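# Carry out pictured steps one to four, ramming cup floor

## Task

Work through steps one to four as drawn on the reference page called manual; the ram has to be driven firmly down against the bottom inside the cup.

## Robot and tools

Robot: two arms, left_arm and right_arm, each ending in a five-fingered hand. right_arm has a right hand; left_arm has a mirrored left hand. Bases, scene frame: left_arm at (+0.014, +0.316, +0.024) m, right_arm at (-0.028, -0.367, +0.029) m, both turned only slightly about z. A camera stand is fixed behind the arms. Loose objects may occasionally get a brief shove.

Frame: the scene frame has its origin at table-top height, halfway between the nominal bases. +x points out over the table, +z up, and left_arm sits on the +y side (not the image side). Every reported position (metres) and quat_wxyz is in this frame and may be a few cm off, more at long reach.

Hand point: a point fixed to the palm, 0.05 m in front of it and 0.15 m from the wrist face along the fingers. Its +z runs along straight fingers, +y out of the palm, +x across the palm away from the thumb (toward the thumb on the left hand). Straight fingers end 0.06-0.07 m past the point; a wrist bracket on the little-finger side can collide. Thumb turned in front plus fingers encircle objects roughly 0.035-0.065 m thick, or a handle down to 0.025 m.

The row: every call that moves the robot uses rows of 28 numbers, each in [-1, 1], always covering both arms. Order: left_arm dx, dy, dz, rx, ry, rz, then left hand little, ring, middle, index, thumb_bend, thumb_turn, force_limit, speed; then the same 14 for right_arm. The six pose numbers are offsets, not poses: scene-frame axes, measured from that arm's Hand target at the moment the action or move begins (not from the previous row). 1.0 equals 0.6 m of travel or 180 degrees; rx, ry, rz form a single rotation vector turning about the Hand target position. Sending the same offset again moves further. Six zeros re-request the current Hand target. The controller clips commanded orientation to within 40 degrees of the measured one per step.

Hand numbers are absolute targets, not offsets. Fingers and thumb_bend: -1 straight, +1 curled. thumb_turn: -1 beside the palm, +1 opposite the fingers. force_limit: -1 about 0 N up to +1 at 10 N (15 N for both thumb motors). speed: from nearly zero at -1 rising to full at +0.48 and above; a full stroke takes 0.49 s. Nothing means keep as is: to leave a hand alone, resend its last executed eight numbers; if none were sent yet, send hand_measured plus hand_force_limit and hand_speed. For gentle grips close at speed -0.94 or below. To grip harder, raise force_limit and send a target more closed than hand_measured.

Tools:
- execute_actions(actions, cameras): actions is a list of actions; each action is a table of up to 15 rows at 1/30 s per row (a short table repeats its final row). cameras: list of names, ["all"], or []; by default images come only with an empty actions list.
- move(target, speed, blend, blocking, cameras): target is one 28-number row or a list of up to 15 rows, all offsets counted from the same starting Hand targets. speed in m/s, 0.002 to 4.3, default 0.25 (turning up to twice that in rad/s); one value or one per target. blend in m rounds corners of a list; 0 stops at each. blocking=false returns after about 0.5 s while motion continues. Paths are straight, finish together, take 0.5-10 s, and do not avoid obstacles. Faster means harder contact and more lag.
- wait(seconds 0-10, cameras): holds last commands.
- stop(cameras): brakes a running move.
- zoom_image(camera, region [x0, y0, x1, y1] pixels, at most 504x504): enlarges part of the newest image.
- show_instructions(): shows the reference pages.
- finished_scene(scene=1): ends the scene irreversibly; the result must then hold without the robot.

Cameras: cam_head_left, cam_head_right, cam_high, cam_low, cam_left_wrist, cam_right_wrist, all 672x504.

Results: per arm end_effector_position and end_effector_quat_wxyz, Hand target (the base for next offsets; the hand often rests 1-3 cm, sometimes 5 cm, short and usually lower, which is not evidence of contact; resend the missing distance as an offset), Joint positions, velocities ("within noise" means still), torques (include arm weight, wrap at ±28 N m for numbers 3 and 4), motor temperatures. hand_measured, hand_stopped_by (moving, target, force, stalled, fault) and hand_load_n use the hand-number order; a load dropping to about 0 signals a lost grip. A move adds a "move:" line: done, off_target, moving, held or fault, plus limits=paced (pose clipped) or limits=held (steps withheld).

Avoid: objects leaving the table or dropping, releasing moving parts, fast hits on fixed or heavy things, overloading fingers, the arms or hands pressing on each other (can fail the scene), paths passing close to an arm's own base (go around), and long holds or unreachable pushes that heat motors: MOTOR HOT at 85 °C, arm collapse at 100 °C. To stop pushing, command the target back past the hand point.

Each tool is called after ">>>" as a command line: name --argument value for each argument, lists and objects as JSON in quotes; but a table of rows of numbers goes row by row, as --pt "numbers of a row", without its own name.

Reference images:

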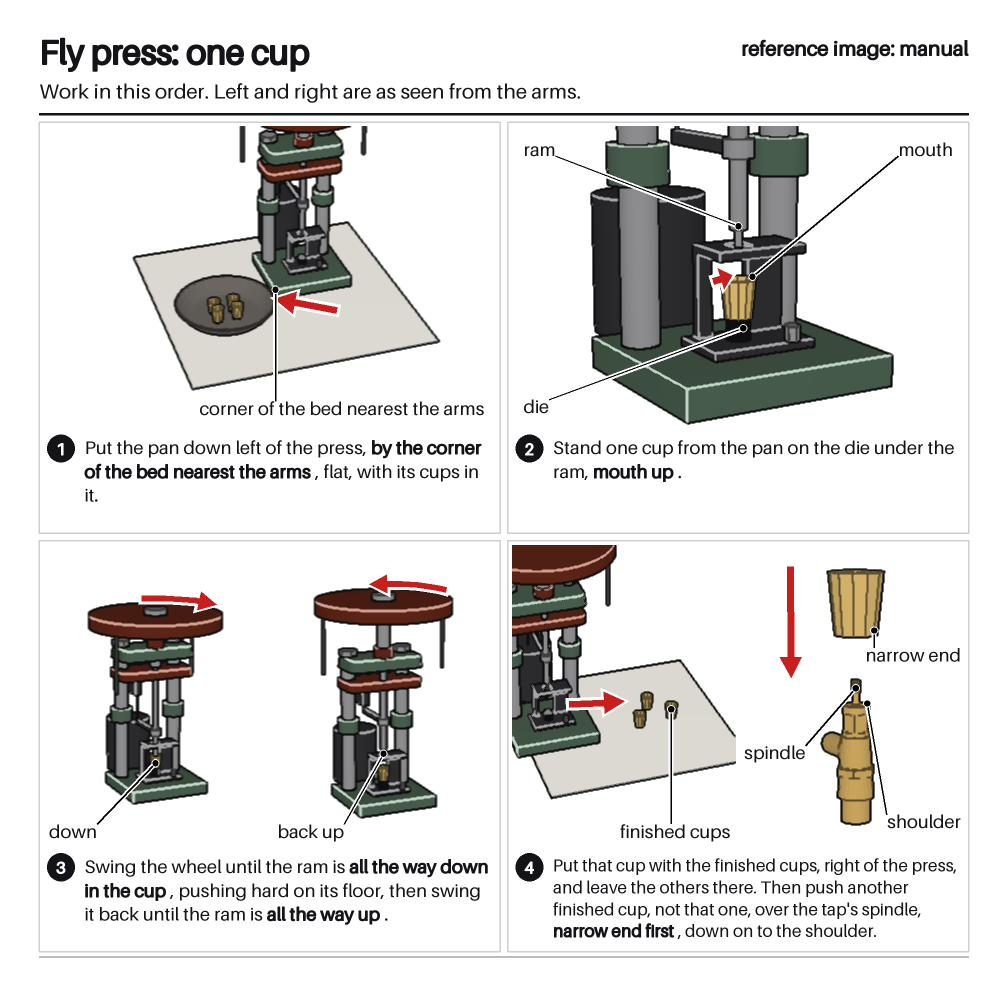

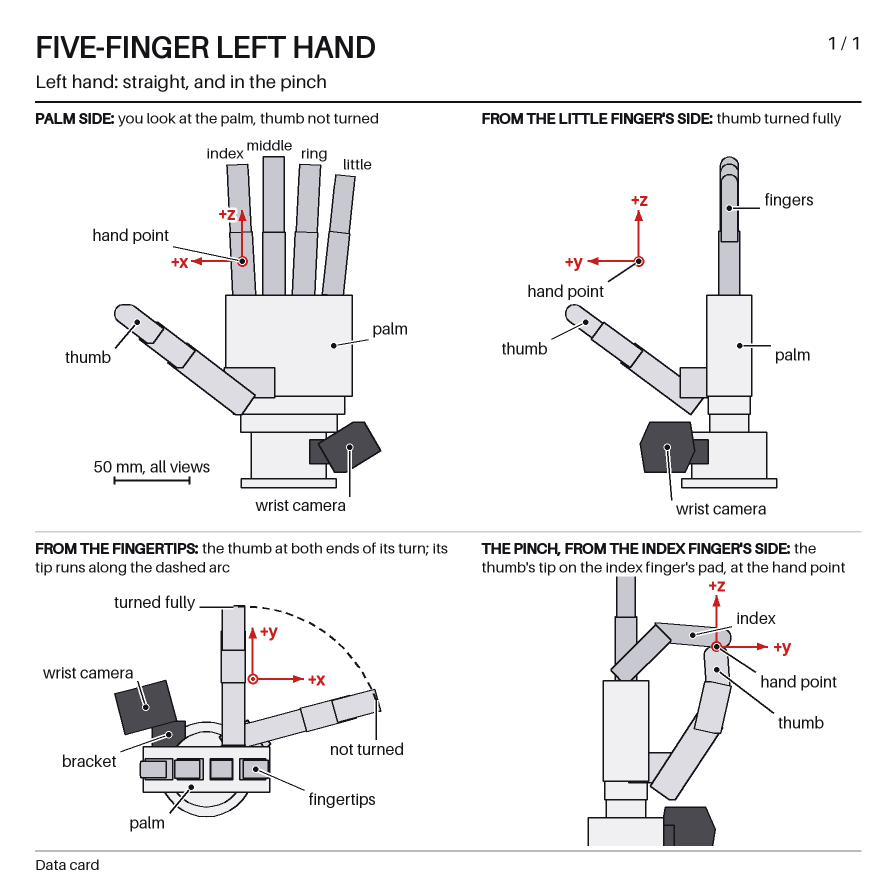

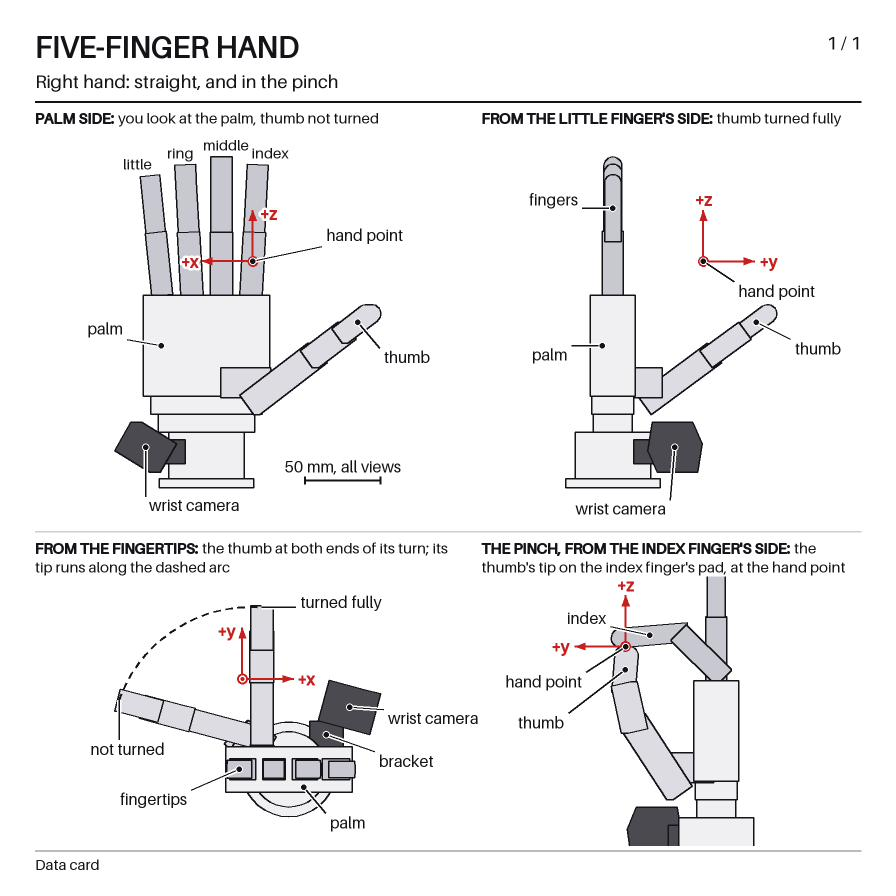

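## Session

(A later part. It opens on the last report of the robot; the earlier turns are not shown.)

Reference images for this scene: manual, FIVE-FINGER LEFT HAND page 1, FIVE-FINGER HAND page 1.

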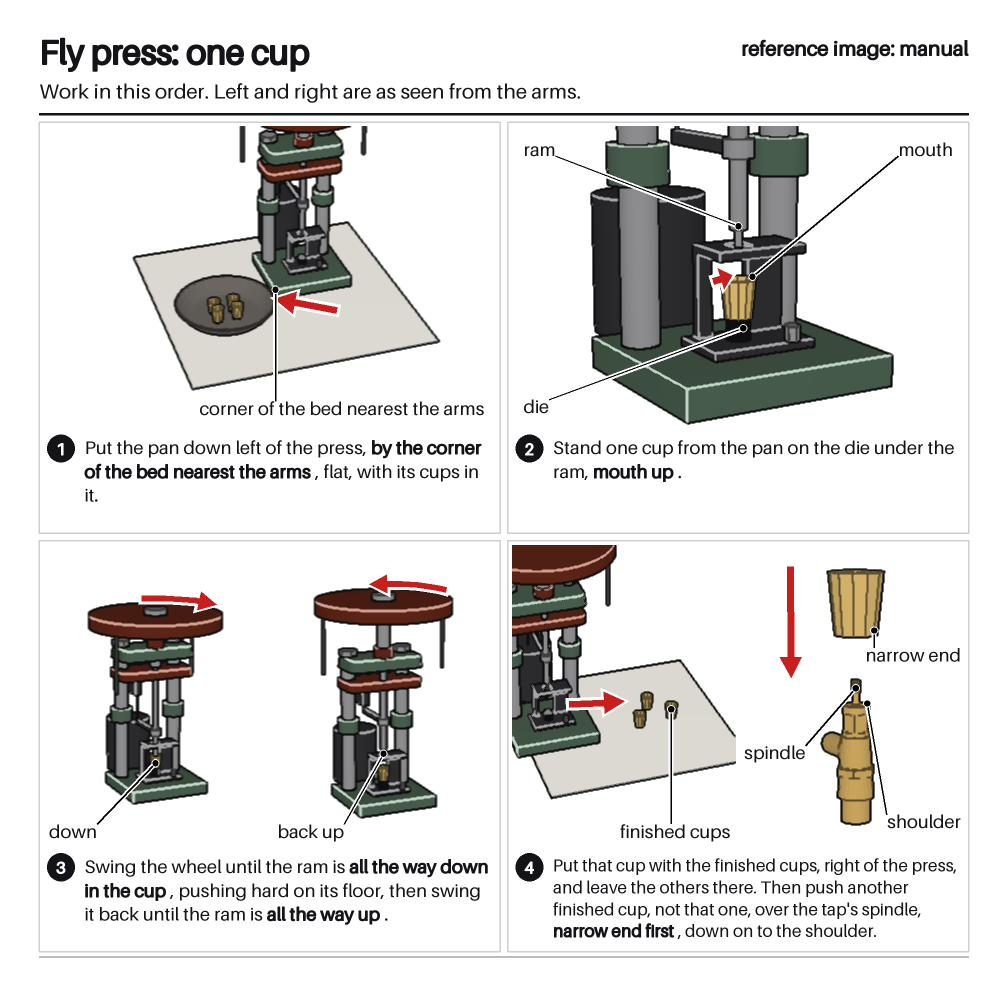

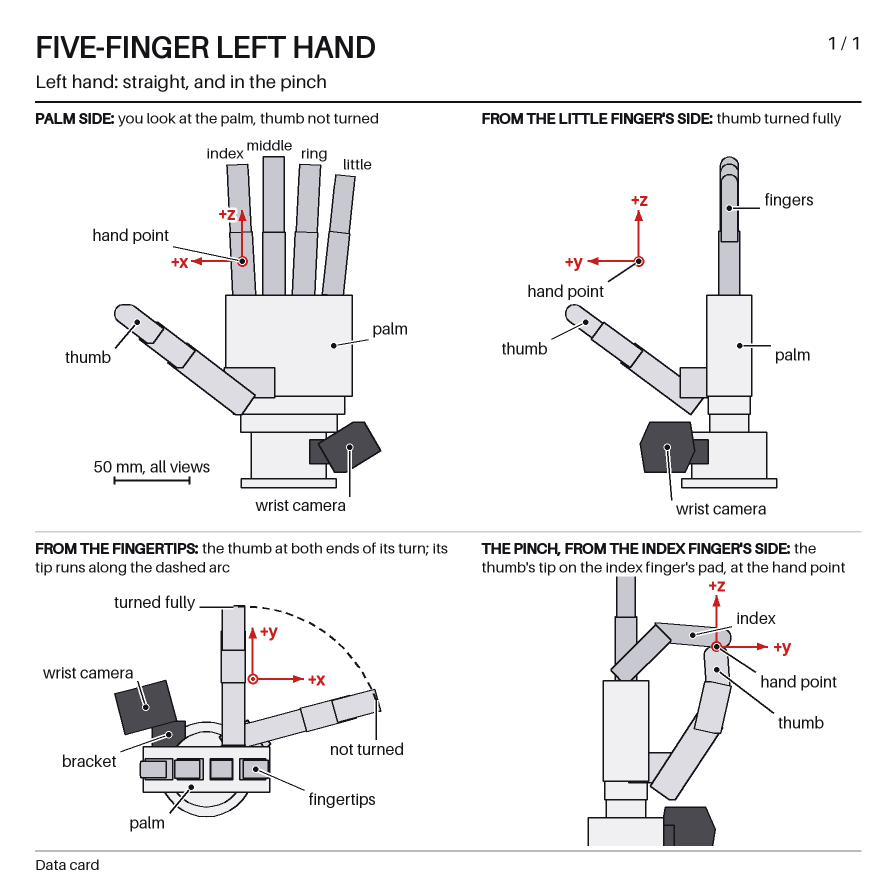

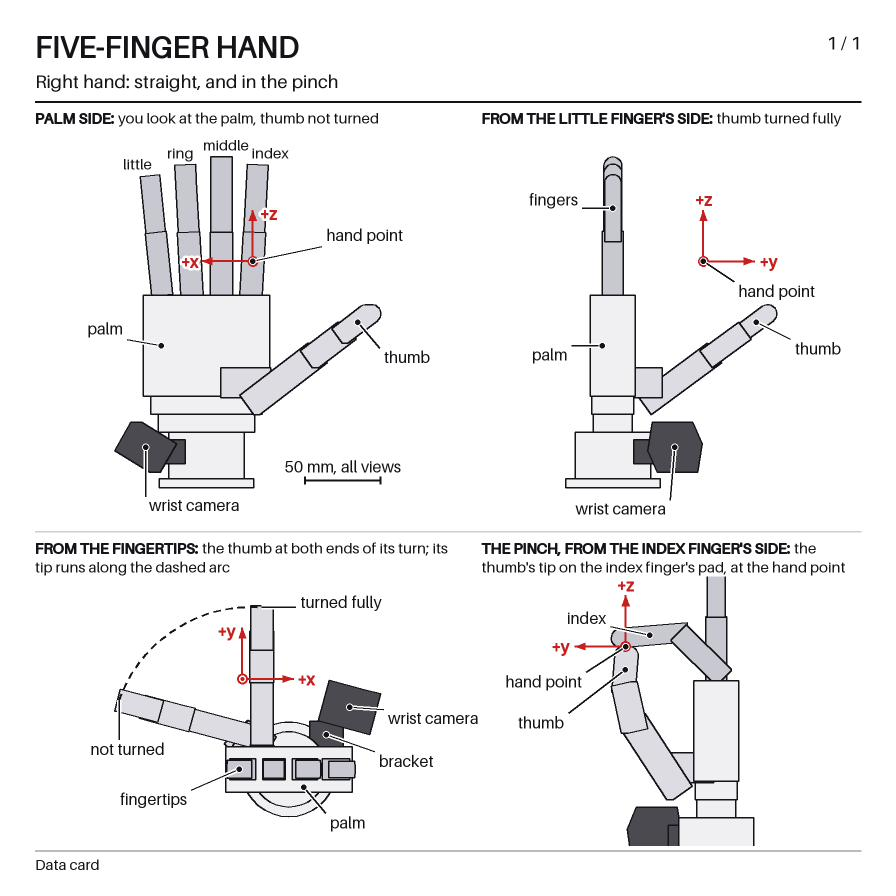

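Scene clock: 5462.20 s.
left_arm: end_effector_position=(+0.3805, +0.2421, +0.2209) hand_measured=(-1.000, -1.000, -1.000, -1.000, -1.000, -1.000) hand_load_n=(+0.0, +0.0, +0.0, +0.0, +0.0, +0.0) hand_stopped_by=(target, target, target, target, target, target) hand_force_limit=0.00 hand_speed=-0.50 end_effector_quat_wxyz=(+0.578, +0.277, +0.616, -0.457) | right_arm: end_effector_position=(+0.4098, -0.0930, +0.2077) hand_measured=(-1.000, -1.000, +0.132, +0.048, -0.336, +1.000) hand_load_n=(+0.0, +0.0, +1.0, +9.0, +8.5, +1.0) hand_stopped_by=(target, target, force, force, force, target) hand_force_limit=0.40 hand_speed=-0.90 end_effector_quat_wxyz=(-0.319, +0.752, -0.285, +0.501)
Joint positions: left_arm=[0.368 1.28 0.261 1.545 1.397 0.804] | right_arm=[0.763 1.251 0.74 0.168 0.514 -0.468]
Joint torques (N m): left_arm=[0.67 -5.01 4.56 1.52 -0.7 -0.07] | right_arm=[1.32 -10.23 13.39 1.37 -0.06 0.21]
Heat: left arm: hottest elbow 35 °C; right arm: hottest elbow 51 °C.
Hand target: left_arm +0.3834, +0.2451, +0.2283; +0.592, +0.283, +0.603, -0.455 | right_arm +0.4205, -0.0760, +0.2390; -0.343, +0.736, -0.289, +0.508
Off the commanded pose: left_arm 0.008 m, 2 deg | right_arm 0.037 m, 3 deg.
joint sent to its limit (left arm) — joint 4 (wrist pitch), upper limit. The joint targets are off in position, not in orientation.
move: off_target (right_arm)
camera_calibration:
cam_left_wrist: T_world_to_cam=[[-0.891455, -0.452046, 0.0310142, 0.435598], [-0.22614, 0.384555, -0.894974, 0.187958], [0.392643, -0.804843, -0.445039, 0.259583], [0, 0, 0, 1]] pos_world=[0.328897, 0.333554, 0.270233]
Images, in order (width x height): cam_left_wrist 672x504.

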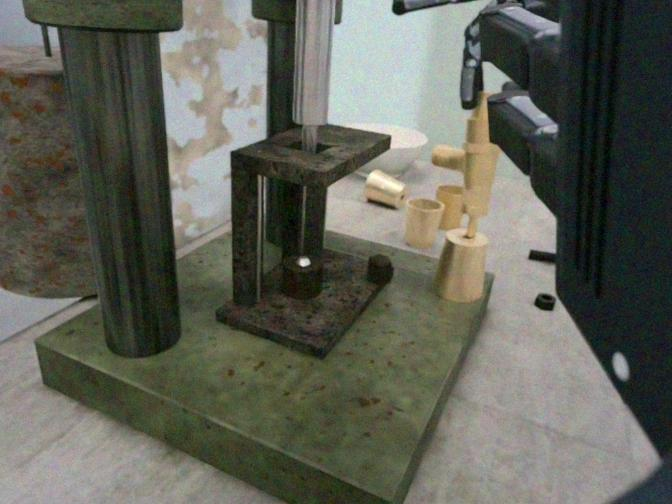

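>>> move --target '[0,0,0,0,0,0,-1,-1,-1,-1,-1,-1,0.0,-0.5,0.0017,0.0033,0.0083,0,0,0,-1,-1,0.25,0.2,-0.2,1.0,0.4,-0.9]' --speed 0.03 --cameras '["cam_left_wrist","cam_low"]'

>>> zoom_image --camera "cam_left_wrist" --region '[435, 190, 495, 250]'

>>> zoom_image --camera "cam_low" --region '[292, 250, 328, 300]'

Scene clock: 5468.07 s.
left_arm: end_effector_position=(+0.3805, +0.2421, +0.2209) hand_measured=(-1.000, -1.000, -1.000, -1.000, -1.000, -1.000) hand_load_n=(+0.0, +0.0, +0.0, +0.0, +0.0, +0.0) hand_stopped_by=(target, target, target, target, target, target) hand_force_limit=0.00 hand_speed=-0.50 end_effector_quat_wxyz=(+0.578, +0.277, +0.616, -0.457) | right_arm: end_effector_position=(+0.4096, -0.0931, +0.2078) hand_measured=(-1.000, -1.000, +0.132, +0.048, -0.336, +1.000) hand_load_n=(+0.0, +0.0, +1.0, +9.5, +9.0, +1.5) hand_stopped_by=(target, target, force, force, force, target) hand_force_limit=0.40 hand_speed=-0.90 end_effector_quat_wxyz=(-0.317, +0.754, -0.285, +0.500)
Joint positions: left_arm=[0.368 1.28 0.261 1.545 1.397 0.804] | right_arm=[0.763 1.251 0.746 0.153 0.514 -0.466]
Joint torques (N m): left_arm=[0.67 -5.01 4.56 1.54 -0.69 -0.07] | right_arm=[1.49 -10.23 13.97 1.35 0.03 0.22]
Heat: left arm: hottest elbow 35 °C; right arm: hottest elbow 52 °C.
Hand target: left_arm +0.3834, +0.2451, +0.2283; +0.592, +0.283, +0.603, -0.455 | right_arm +0.4215, -0.0740, +0.2439; -0.343, +0.736, -0.289, +0.508
Off the commanded pose: left_arm 0.008 m, 2 deg | right_arm 0.043 m, 4 deg.
joint sent to its limit (left arm) — joint 4 (wrist pitch), upper limit. The joint targets are off in position, not in orientation.
move: off_target (right_arm)
camera_calibration:
cam_left_wrist: T_world_to_cam=[[-0.891455, -0.452046, 0.0310142, 0.435598], [-0.22614, 0.384555, -0.894974, 0.187958], [0.392643, -0.804843, -0.445039, 0.259583], [0, 0, 0, 1]] pos_world=[0.328897, 0.333554, 0.270233]
Images, in order (width x height): cam_low 672x504, cam_left_wrist 672x504.

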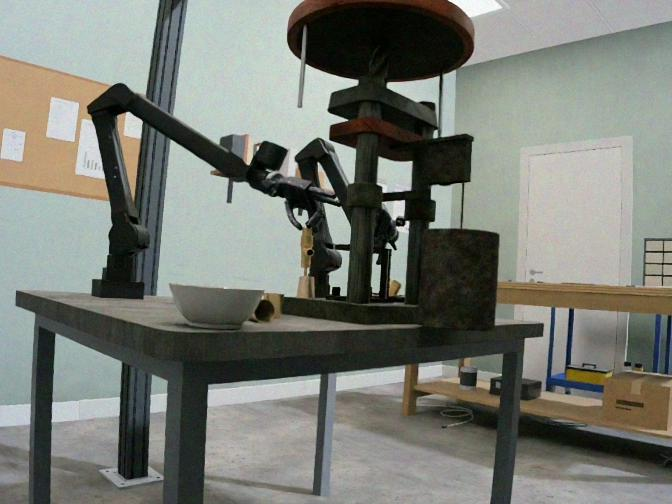

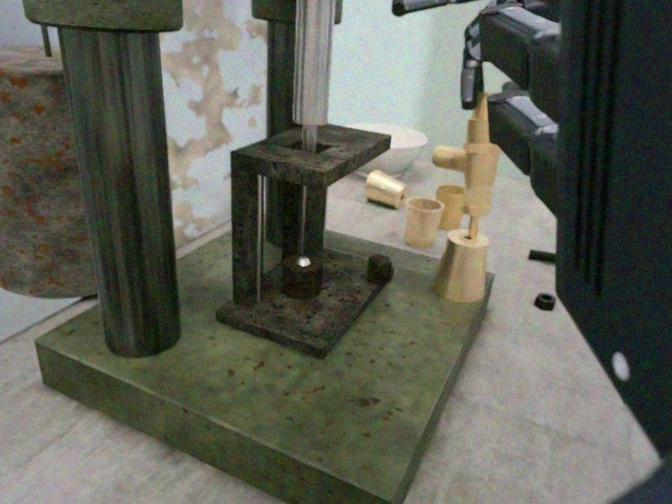

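Scaled by 8.400.

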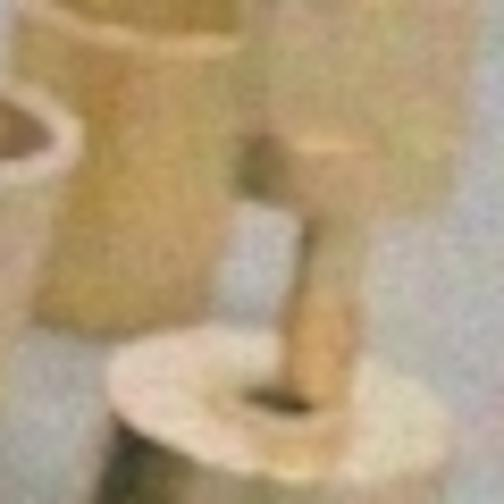

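Scaled by 10.080.

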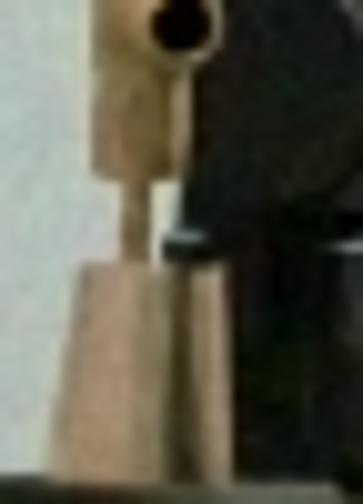

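>>> move --target '[0,0,0,0,0,0,-1,-1,-1,-1,-1,-1,0.0,-0.5,0.0083,0.0033,0.0417,0,0,0,-1,-1,0.25,0.2,-0.2,1.0,0.4,-0.9]' --speed 0.06 --cameras '["cam_left_wrist","cam_low"]'

>>> zoom_image --camera "cam_left_wrist" --region '[410, 60, 520, 250]'

>>> zoom_image --camera "cam_low" --region '[280, 200, 340, 300]'

Scene clock: 5473.83 s.
left_arm: end_effector_position=(+0.3805, +0.2421, +0.2209) hand_measured=(-1.000, -1.000, -1.000, -1.000, -1.000, -1.000) hand_load_n=(+0.0, +0.0, +0.0, +0.0, +0.0, +0.0) hand_stopped_by=(target, target, target, target, target, target) hand_force_limit=0.00 hand_speed=-0.50 end_effector_quat_wxyz=(+0.578, +0.277, +0.616, -0.457) | right_arm: end_effector_position=(+0.4121, -0.0904, +0.2173) hand_measured=(-1.000, -1.000, +0.132, +0.048, -0.336, +1.000) hand_load_n=(-0.5, +0.0, +1.0, +9.5, +9.0, +1.5) hand_stopped_by=(target, target, force, force, force, target) hand_force_limit=0.40 hand_speed=-0.90 end_effector_quat_wxyz=(-0.305, +0.764, -0.283, +0.493)
Joint positions: left_arm=[0.368 1.28 0.261 1.545 1.397 0.804] | right_arm=[0.763 1.251 0.793 0.073 0.512 -0.466]
Joint torques (N m): left_arm=[0.67 -4.95 4.56 1.54 -0.69 -0.07] | right_arm=[1.08 -12.22 14.94 1.68 -0.12 0.21]
Heat: left arm: hottest elbow 35 °C; right arm: hottest elbow 53 °C.
Hand target: left_arm +0.3834, +0.2451, +0.2283; +0.592, +0.283, +0.603, -0.455 | right_arm +0.4265, -0.0720, +0.2690; -0.343, +0.736, -0.289, +0.508
Off the commanded pose: left_arm 0.008 m, 2 deg | right_arm 0.057 m, 6 deg.
joint sent to its limit (left arm) — joint 4 (wrist pitch), upper limit. The joint targets are off in position, not in orientation.
move: off_target (right_arm)
camera_calibration:
cam_left_wrist: T_world_to_cam=[[-0.891455, -0.452046, 0.0310142, 0.435598], [-0.22614, 0.384555, -0.894974, 0.187958], [0.392643, -0.804843, -0.445039, 0.259583], [0, 0, 0, 1]] pos_world=[0.328897, 0.333554, 0.270233]
Images, in order (width x height): cam_low 672x504, cam_left_wrist 672x504.

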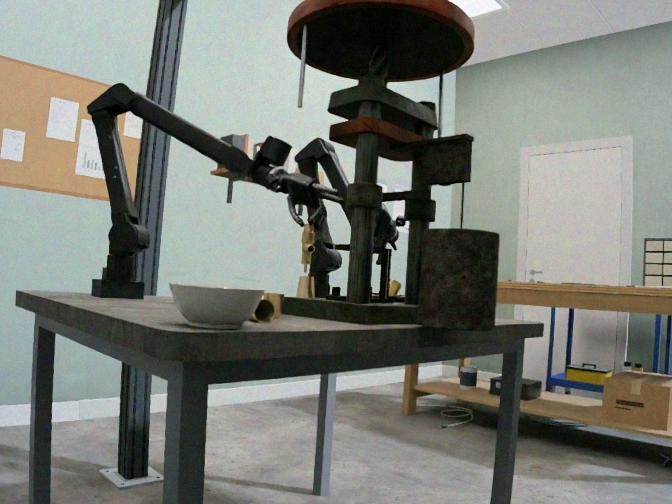

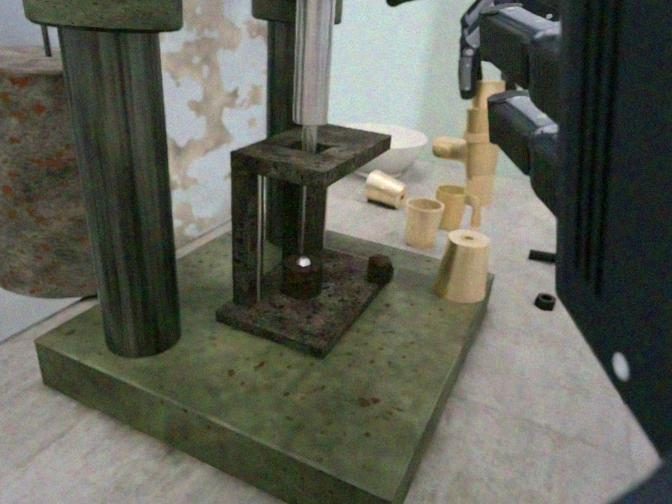

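Scaled by 2.653.

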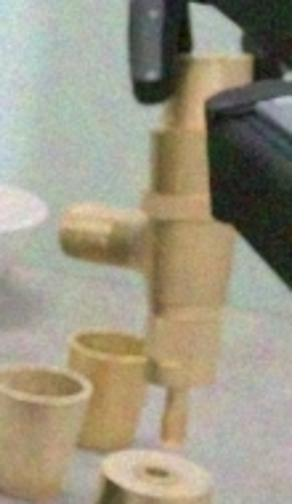

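Scaled by 5.040.

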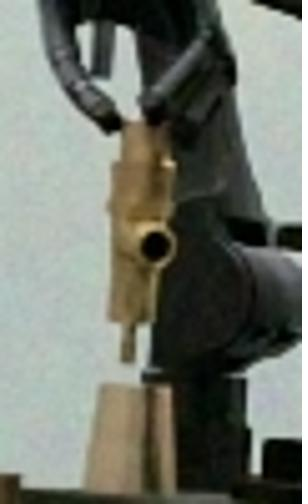

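>>> move --target '[0,0,0,0,0,0,-1,-1,-1,-1,-1,-1,0.0,-0.5,0.0100,0.0067,0.0417,0,0,0,-1,-1,0.25,0.2,-0.2,1.0,0.4,-0.9]' --speed 0.08

>>> move --target '[0,0,0,0,0,0,-1,-1,-1,-1,-1,-1,0.0,-0.5,-0.0200,-0.0100,-0.0917,0,0,0,-1,-1,0.25,0.2,-0.2,1.0,0.4,-0.9]' --speed 0.05 --cameras '["cam_left_wrist","cam_low"]'

>>> zoom_image --camera "cam_left_wrist" --region '[410, 60, 520, 250]'

>>> zoom_image --camera "cam_low" --region '[280, 200, 340, 300]'

Scene clock: 5527.23 s.
left_arm: end_effector_position=(+0.3805, +0.2421, +0.2209) hand_measured=(-1.000, -1.000, -1.000, -1.000, -1.000, -1.000) hand_load_n=(+0.0, +0.0, +0.0, +0.0, +0.0, +0.0) hand_stopped_by=(target, target, target, target, target, target) hand_force_limit=0.00 hand_speed=-0.50 end_effector_quat_wxyz=(+0.578, +0.277, +0.616, -0.457) | right_arm: end_effector_position=(+0.4193, -0.0831, +0.2396) hand_measured=(-1.000, -1.000, +0.132, +0.048, -0.336, +1.000) hand_load_n=(+0.0, +0.0, +0.5, +9.0, +9.0, +1.5) hand_stopped_by=(target, target, force, force, force, target) hand_force_limit=0.40 hand_speed=-0.90 end_effector_quat_wxyz=(-0.305, +0.765, -0.282, +0.492)
Joint positions: left_arm=[0.368 1.28 0.261 1.545 1.397 0.804] | right_arm=[0.763 1.251 0.859 0.004 0.509 -0.466]
Joint torques (N m): left_arm=[0.67 -5.01 4.56 1.55 -0.69 -0.08] | right_arm=[0.91 -12.92 15.04 1.69 -0.14 0.19]
Motor temperatures (°C): left_arm=[29 28 35 28 27 28] | right_arm=[25 30 59 29 27 29]
Heat: left arm: hottest elbow 35 °C; right arm: hottest elbow 59 °C.
Hand target: left_arm +0.3834, +0.2451, +0.2283; +0.592, +0.283, +0.603, -0.455 | right_arm +0.4325, -0.0680, +0.2940; -0.343, +0.736, -0.289, +0.508
Off the commanded pose: left_arm 0.008 m, 2 deg | right_arm 0.058 m, 6 deg.
joint sent to its limit (left arm) — joint 4 (wrist pitch), upper limit. The joint targets are off in position, not in orientation.
move: off_target (right_arm)

Scene clock: 5529.03 s.
left_arm: end_effector_position=(+0.3805, +0.2421, +0.2209) hand_measured=(-1.000, -1.000, -1.000, -1.000, -1.000, -1.000) hand_load_n=(+0.0, +0.0, +0.0, +0.0, +0.0, +0.0) hand_stopped_by=(target, target, target, target, target, target) hand_force_limit=0.00 hand_speed=-0.50 end_effector_quat_wxyz=(+0.578, +0.277, +0.616, -0.457) | right_arm: end_effector_position=(+0.4134, -0.0883, +0.2152) hand_measured=(-1.000, -1.000, +0.132, +0.048, -0.336, +1.000) hand_load_n=(+0.0, +0.0, +1.0, +9.5, +9.0, +1.0) hand_stopped_by=(target, target, force, force, force, target) hand_force_limit=0.40 hand_speed=-0.90 end_effector_quat_wxyz=(-0.313, +0.759, -0.283, +0.495)
Joint positions: left_arm=[0.368 1.28 0.261 1.545 1.397 0.804] | right_arm=[0.763 1.257 0.783 0.107 0.509 -0.465]
Joint torques (N m): left_arm=[0.62 -5.01 4.55 1.54 -0.69 -0.08] | right_arm=[1.55 -10.64 10.36 4.01 0.23 0.21]
Motor temperatures (°C): left_arm=[29 28 35 28 27 28] | right_arm=[25 30 58 29 27 29]
Heat: left arm: hottest elbow 35 °C; right arm: hottest elbow 58 °C.
Hand target: left_arm +0.3834, +0.2451, +0.2283; +0.592, +0.283, +0.603, -0.455 | right_arm +0.4205, -0.0740, +0.2390; -0.343, +0.736, -0.289, +0.508
Off the commanded pose: left_arm 0.008 m, 2 deg | right_arm 0.029 m, 5 deg.
joint sent to its limit (left arm) — joint 4 (wrist pitch), upper limit. The joint targets are off in position, not in orientation.
move: off_target (right_arm)
camera_calibration:
cam_left_wrist: T_world_to_cam=[[-0.891455, -0.452046, 0.0310142, 0.435598], [-0.22614, 0.384555, -0.894974, 0.187958], [0.392643, -0.804843, -0.445039, 0.259583], [0, 0, 0, 1]] pos_world=[0.328897, 0.333554, 0.270233]
Images, in order (width x height): cam_low 672x504, cam_left_wrist 672x504.

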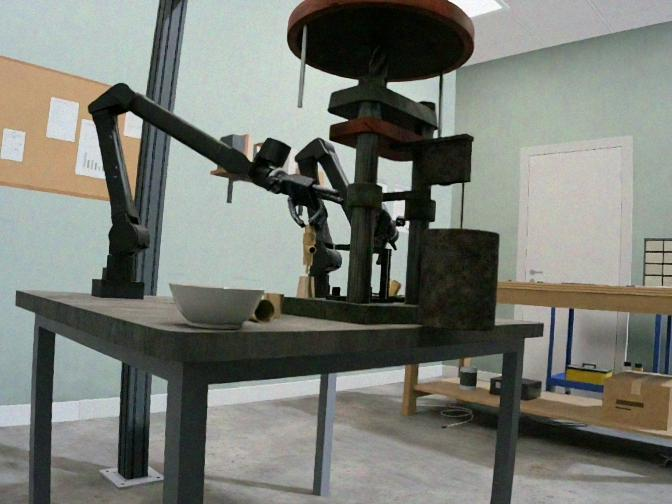

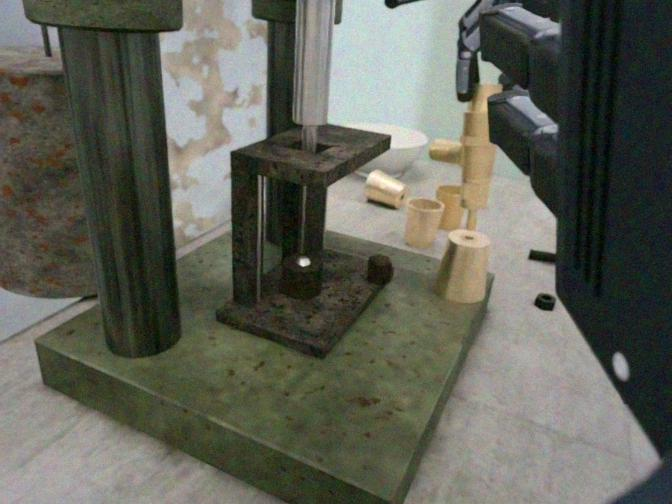

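Scaled by 2.653.

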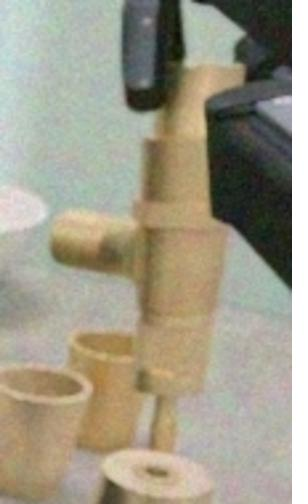

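Scaled by 5.040.

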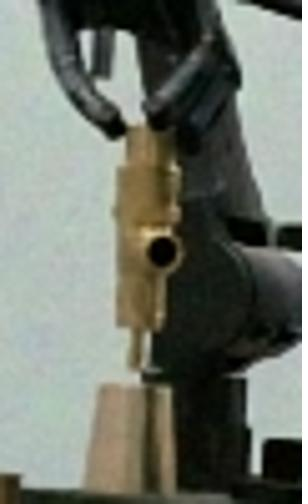

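>>> zoom_image --camera "cam_left_wrist" --region '[435, 190, 495, 250]'

>>> zoom_image --camera "cam_low" --region '[292, 250, 328, 300]'

Scaled by 8.400.

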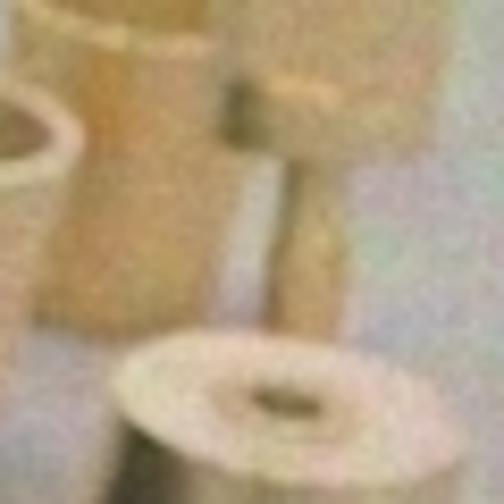

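Scaled by 10.080.

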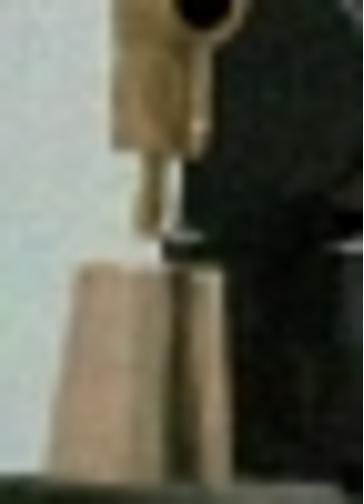

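>>> move --target '[0,0,0,0,0,0,-1,-1,-1,-1,-1,-1,0.0,-0.5,0.0,0.0117,0.0,0,-0.0120,0,-1,-1,0.25,0.2,-0.2,1.0,0.4,-0.9]' --speed 0.04 --cameras '["cam_left_wrist","cam_low"]'

>>> zoom_image --camera "cam_left_wrist" --region '[435, 190, 495, 250]'

>>> zoom_image --camera "cam_low" --region '[292, 250, 328, 300]'

Scene clock: 5555.90 s.
left_arm: end_effector_position=(+0.3805, +0.2421, +0.2209) hand_measured=(-1.000, -1.000, -1.000, -1.000, -1.000, -1.000) hand_load_n=(+0.0, +0.0, +0.0, +0.0, +0.0, +0.0) hand_stopped_by=(target, target, target, target, target, target) hand_force_limit=0.00 hand_speed=-0.50 end_effector_quat_wxyz=(+0.578, +0.277, +0.616, -0.457) | right_arm: end_effector_position=(+0.4139, -0.0795, +0.2156) hand_measured=(-1.000, -1.000, +0.132, +0.048, -0.336, +1.000) hand_load_n=(-0.5, +0.0, +1.0, +9.5, +9.0, +1.0) hand_stopped_by=(target, target, force, force, force, target) hand_force_limit=0.40 hand_speed=-0.90 end_effector_quat_wxyz=(-0.325, +0.747, -0.284, +0.506)
Joint positions: left_arm=[0.368 1.28 0.261 1.545 1.397 0.804] | right_arm=[0.782 1.273 0.77 0.175 0.534 -0.465]
Joint torques (N m): left_arm=[0.73 -4.95 4.56 1.54 -0.69 -0.08] | right_arm=[1.96 -10.75 10.17 4.04 0.42 -0.04]
Heat: left arm: hottest elbow 35 °C; right arm: hottest elbow 54 °C.
Hand target: left_arm +0.3834, +0.2451, +0.2283; +0.592, +0.283, +0.603, -0.455 | right_arm +0.4205, -0.0670, +0.2390; -0.348, +0.726, -0.282, +0.522
Off the commanded pose: left_arm 0.008 m, 2 deg | right_arm 0.027 m, 4 deg.
joint sent to its limit (left arm) — joint 4 (wrist pitch), upper limit. The joint targets are off in position, not in orientation.
move: off_target (right_arm)
camera_calibration:
cam_left_wrist: T_world_to_cam=[[-0.891455, -0.452046, 0.0310142, 0.435598], [-0.22614, 0.384555, -0.894974, 0.187958], [0.392643, -0.804843, -0.445039, 0.259583], [0, 0, 0, 1]] pos_world=[0.328897, 0.333554, 0.270233]
Images, in order (width x height): cam_low 672x504, cam_left_wrist 672x504.

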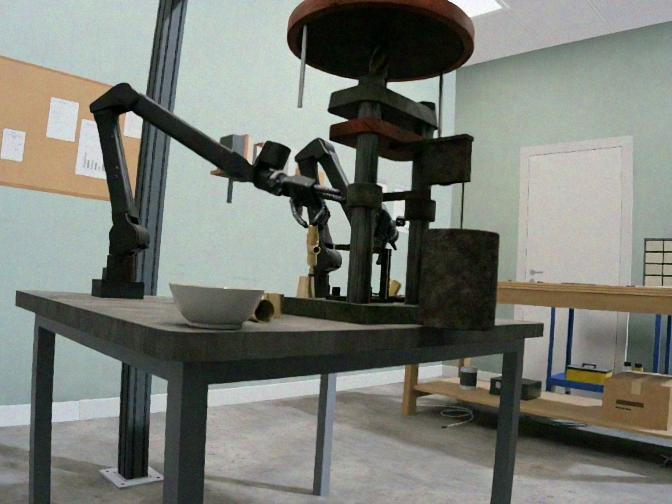

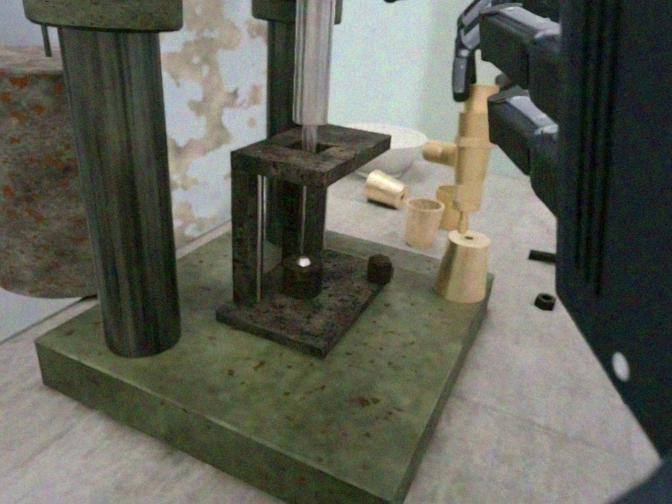

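Scaled by 8.400.

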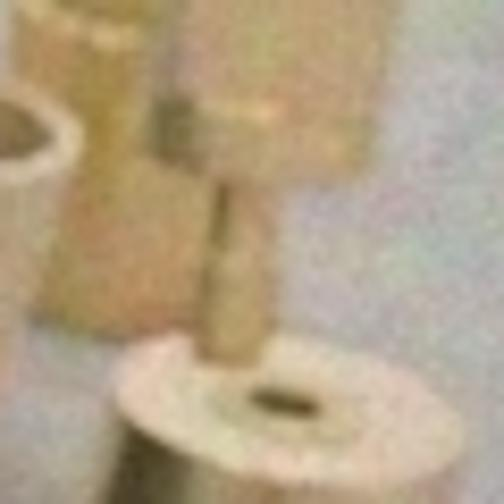

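Scaled by 10.080.

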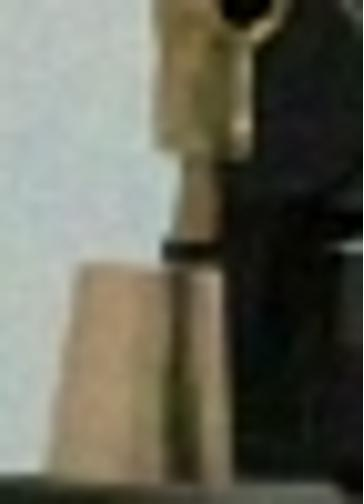

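>>> move --target '[0,0,0,0,0,0,-1,-1,-1,-1,-1,-1,0.0,-0.5,-0.0067,-0.0367,0.0033,0,0,0,-1,-1,0.25,0.2,-0.2,1.0,0.4,-0.9]' --speed 0.04 --cameras '["cam_left_wrist","cam_low"]'

>>> zoom_image --camera "cam_left_wrist" --region '[435, 190, 495, 250]'

>>> zoom_image --camera "cam_low" --region '[292, 250, 328, 300]'

Scene clock: 5569.27 s.
left_arm: end_effector_position=(+0.3805, +0.2421, +0.2209) hand_measured=(-1.000, -1.000, -1.000, -1.000, -1.000, -1.000) hand_load_n=(+0.0, +0.0, +0.0, +0.0, +0.0, +0.0) hand_stopped_by=(target, target, target, target, target, target) hand_force_limit=0.00 hand_speed=-0.50 end_effector_quat_wxyz=(+0.578, +0.277, +0.616, -0.457) | right_arm: end_effector_position=(+0.4055, -0.0861, +0.2074) hand_measured=(-1.000, -1.000, +0.132, +0.048, -0.336, +1.000) hand_load_n=(+0.0, +0.0, +1.0, +9.0, +9.0, +1.5) hand_stopped_by=(target, target, force, force, force, target) hand_force_limit=0.40 hand_speed=-0.90 end_effector_quat_wxyz=(-0.326, +0.752, -0.280, +0.500)
Joint positions: left_arm=[0.368 1.28 0.261 1.545 1.397 0.804] | right_arm=[0.778 1.251 0.735 0.179 0.514 -0.465]
Joint torques (N m): left_arm=[0.62 -4.95 4.56 1.52 -0.69 -0.08] | right_arm=[0.5 -12.63 9.61 3.52 -0.19 -0.14]
Heat: left arm: hottest elbow 35 °C; right arm: hottest elbow 54 °C.
Hand target: left_arm +0.3834, +0.2451, +0.2283; +0.592, +0.283, +0.603, -0.455 | right_arm +0.4165, -0.0890, +0.2409; -0.348, +0.726, -0.282, +0.522
Off the commanded pose: left_arm 0.008 m, 2 deg | right_arm 0.035 m, 5 deg.
joint sent to its limit (left arm) — joint 4 (wrist pitch), upper limit. The joint targets are off in position, not in orientation.
move: off_target (right_arm)
camera_calibration:
cam_left_wrist: T_world_to_cam=[[-0.891455, -0.452046, 0.0310142, 0.435598], [-0.22614, 0.384555, -0.894974, 0.187958], [0.392643, -0.804843, -0.445039, 0.259583], [0, 0, 0, 1]] pos_world=[0.328897, 0.333554, 0.270233]
Images, in order (width x height): cam_low 672x504, cam_left_wrist 672x504.

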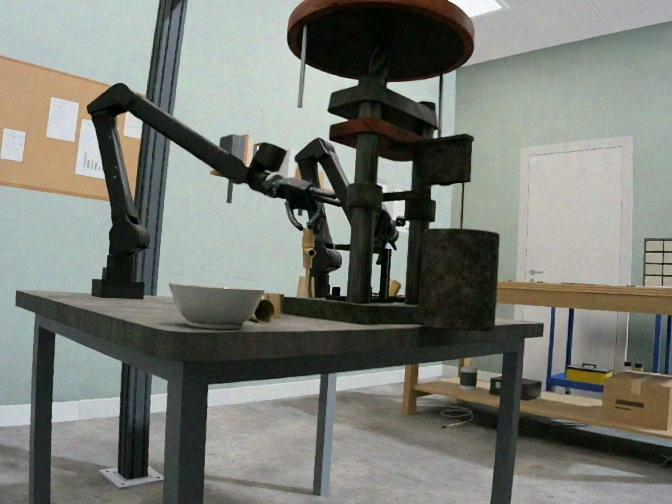

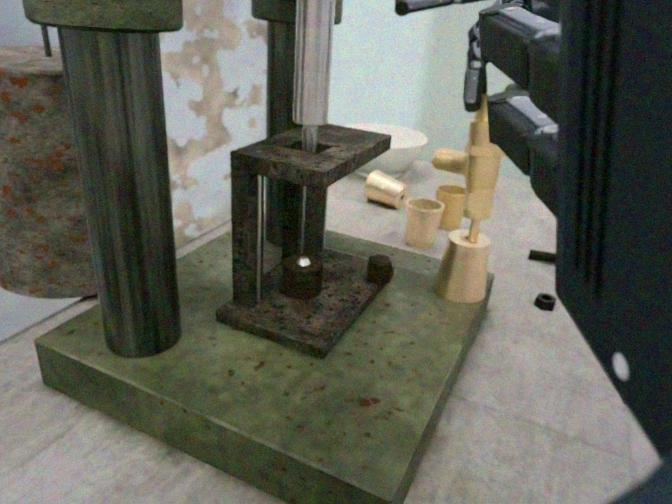

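Scaled by 8.400.

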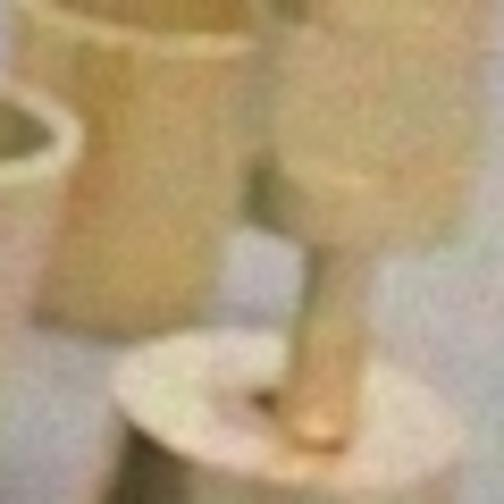

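Scaled by 10.080.

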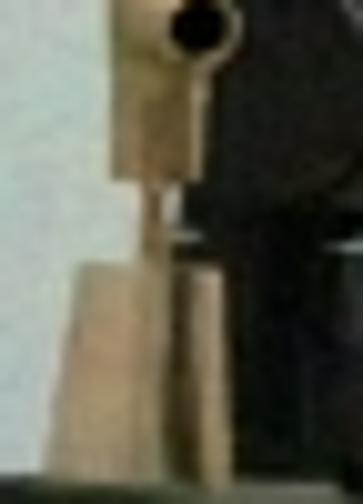

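>>> move --target '[0,0,0,0,0,0,-1,-1,-1,-1,-1,-1,0.0,-0.5,-0.0048,-0.0047,0.0338,0.0088,-0.0092,0,-1,-1,0.25,0.2,-0.2,1.0,0.4,-0.9]' --speed 0.05 --cameras '["cam_left_wrist","cam_low"]'

>>> zoom_image --camera "cam_left_wrist" --region '[410, 60, 520, 250]'

>>> zoom_image --camera "cam_low" --region '[280, 200, 340, 300]'

Scene clock: 5615.00 s.
left_arm: end_effector_position=(+0.3805, +0.2421, +0.2209) hand_measured=(-1.000, -1.000, -1.000, -1.000, -1.000, -1.000) hand_load_n=(+0.0, +0.0, +0.0, +0.0, +0.0, +0.5) hand_stopped_by=(target, target, target, target, target, target) hand_force_limit=0.00 hand_speed=-0.50 end_effector_quat_wxyz=(+0.578, +0.277, +0.616, -0.457) | right_arm: end_effector_position=(+0.4020, -0.0894, +0.2232) hand_measured=(-1.000, -1.000, +0.132, +0.048, -0.336, +1.000) hand_load_n=(+0.0, +0.0, +0.5, +9.0, +9.0, +1.0) hand_stopped_by=(target, target, force, force, force, target) hand_force_limit=0.40 hand_speed=-0.90 end_effector_quat_wxyz=(-0.338, +0.742, -0.282, +0.505)
Joint positions: left_arm=[0.368 1.28 0.261 1.545 1.397 0.804] | right_arm=[0.778 1.21 0.727 0.179 0.514 -0.465]
Joint torques (N m): left_arm=[0.67 -4.95 4.56 1.55 -0.69 -0.07] | right_arm=[0.44 -12.45 10.41 3.41 -0.18 -0.14]
Motor temperatures (°C): left_arm=[29 28 35 28 27 28] | right_arm=[25 30 51 30 27 29]
Heat: left arm: hottest elbow 35 °C; right arm: hottest elbow 51 °C.
Hand target: left_arm +0.3834, +0.2451, +0.2283; +0.592, +0.283, +0.603, -0.455 | right_arm +0.4136, -0.0918, +0.2612; -0.362, +0.713, -0.284, +0.528
Off the commanded pose: left_arm 0.008 m, 2 deg | right_arm 0.040 m, 5 deg.
joint sent to its limit (left arm) — joint 4 (wrist pitch), upper limit. The joint targets are off in position, not in orientation.
move: off_target (right_arm)
camera_calibration:
cam_left_wrist: T_world_to_cam=[[-0.891455, -0.452046, 0.0310142, 0.435598], [-0.22614, 0.384555, -0.894974, 0.187958], [0.392643, -0.804843, -0.445039, 0.259583], [0, 0, 0, 1]] pos_world=[0.328897, 0.333554, 0.270233]
Images, in order (width x height): cam_low 672x504, cam_left_wrist 672x504.

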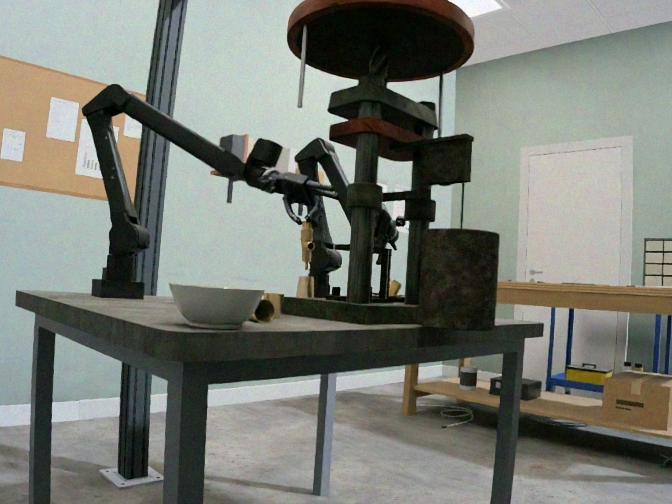

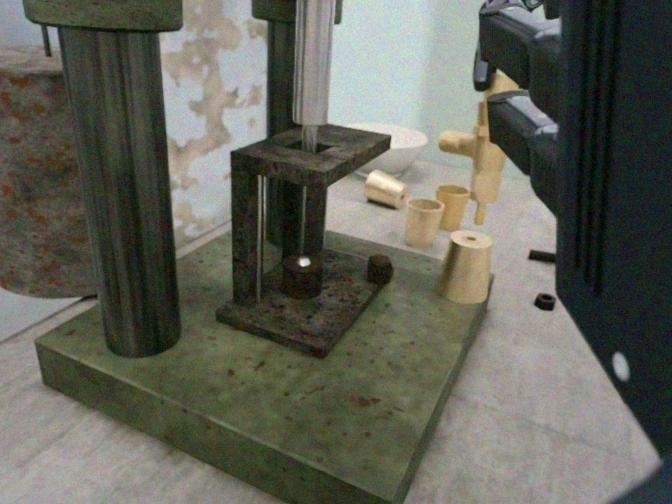

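Scaled by 2.653.

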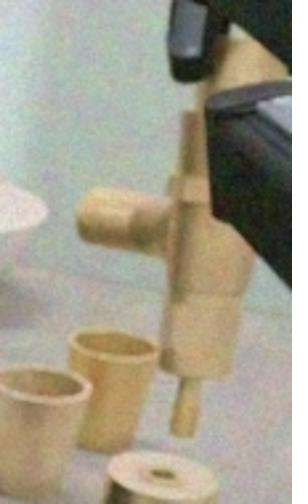

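Scaled by 5.040.

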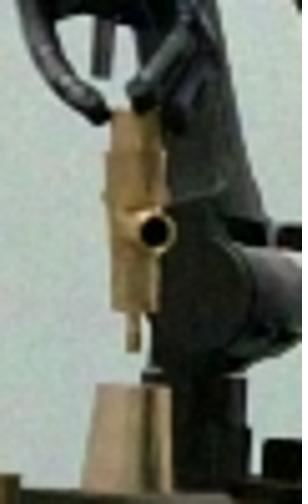

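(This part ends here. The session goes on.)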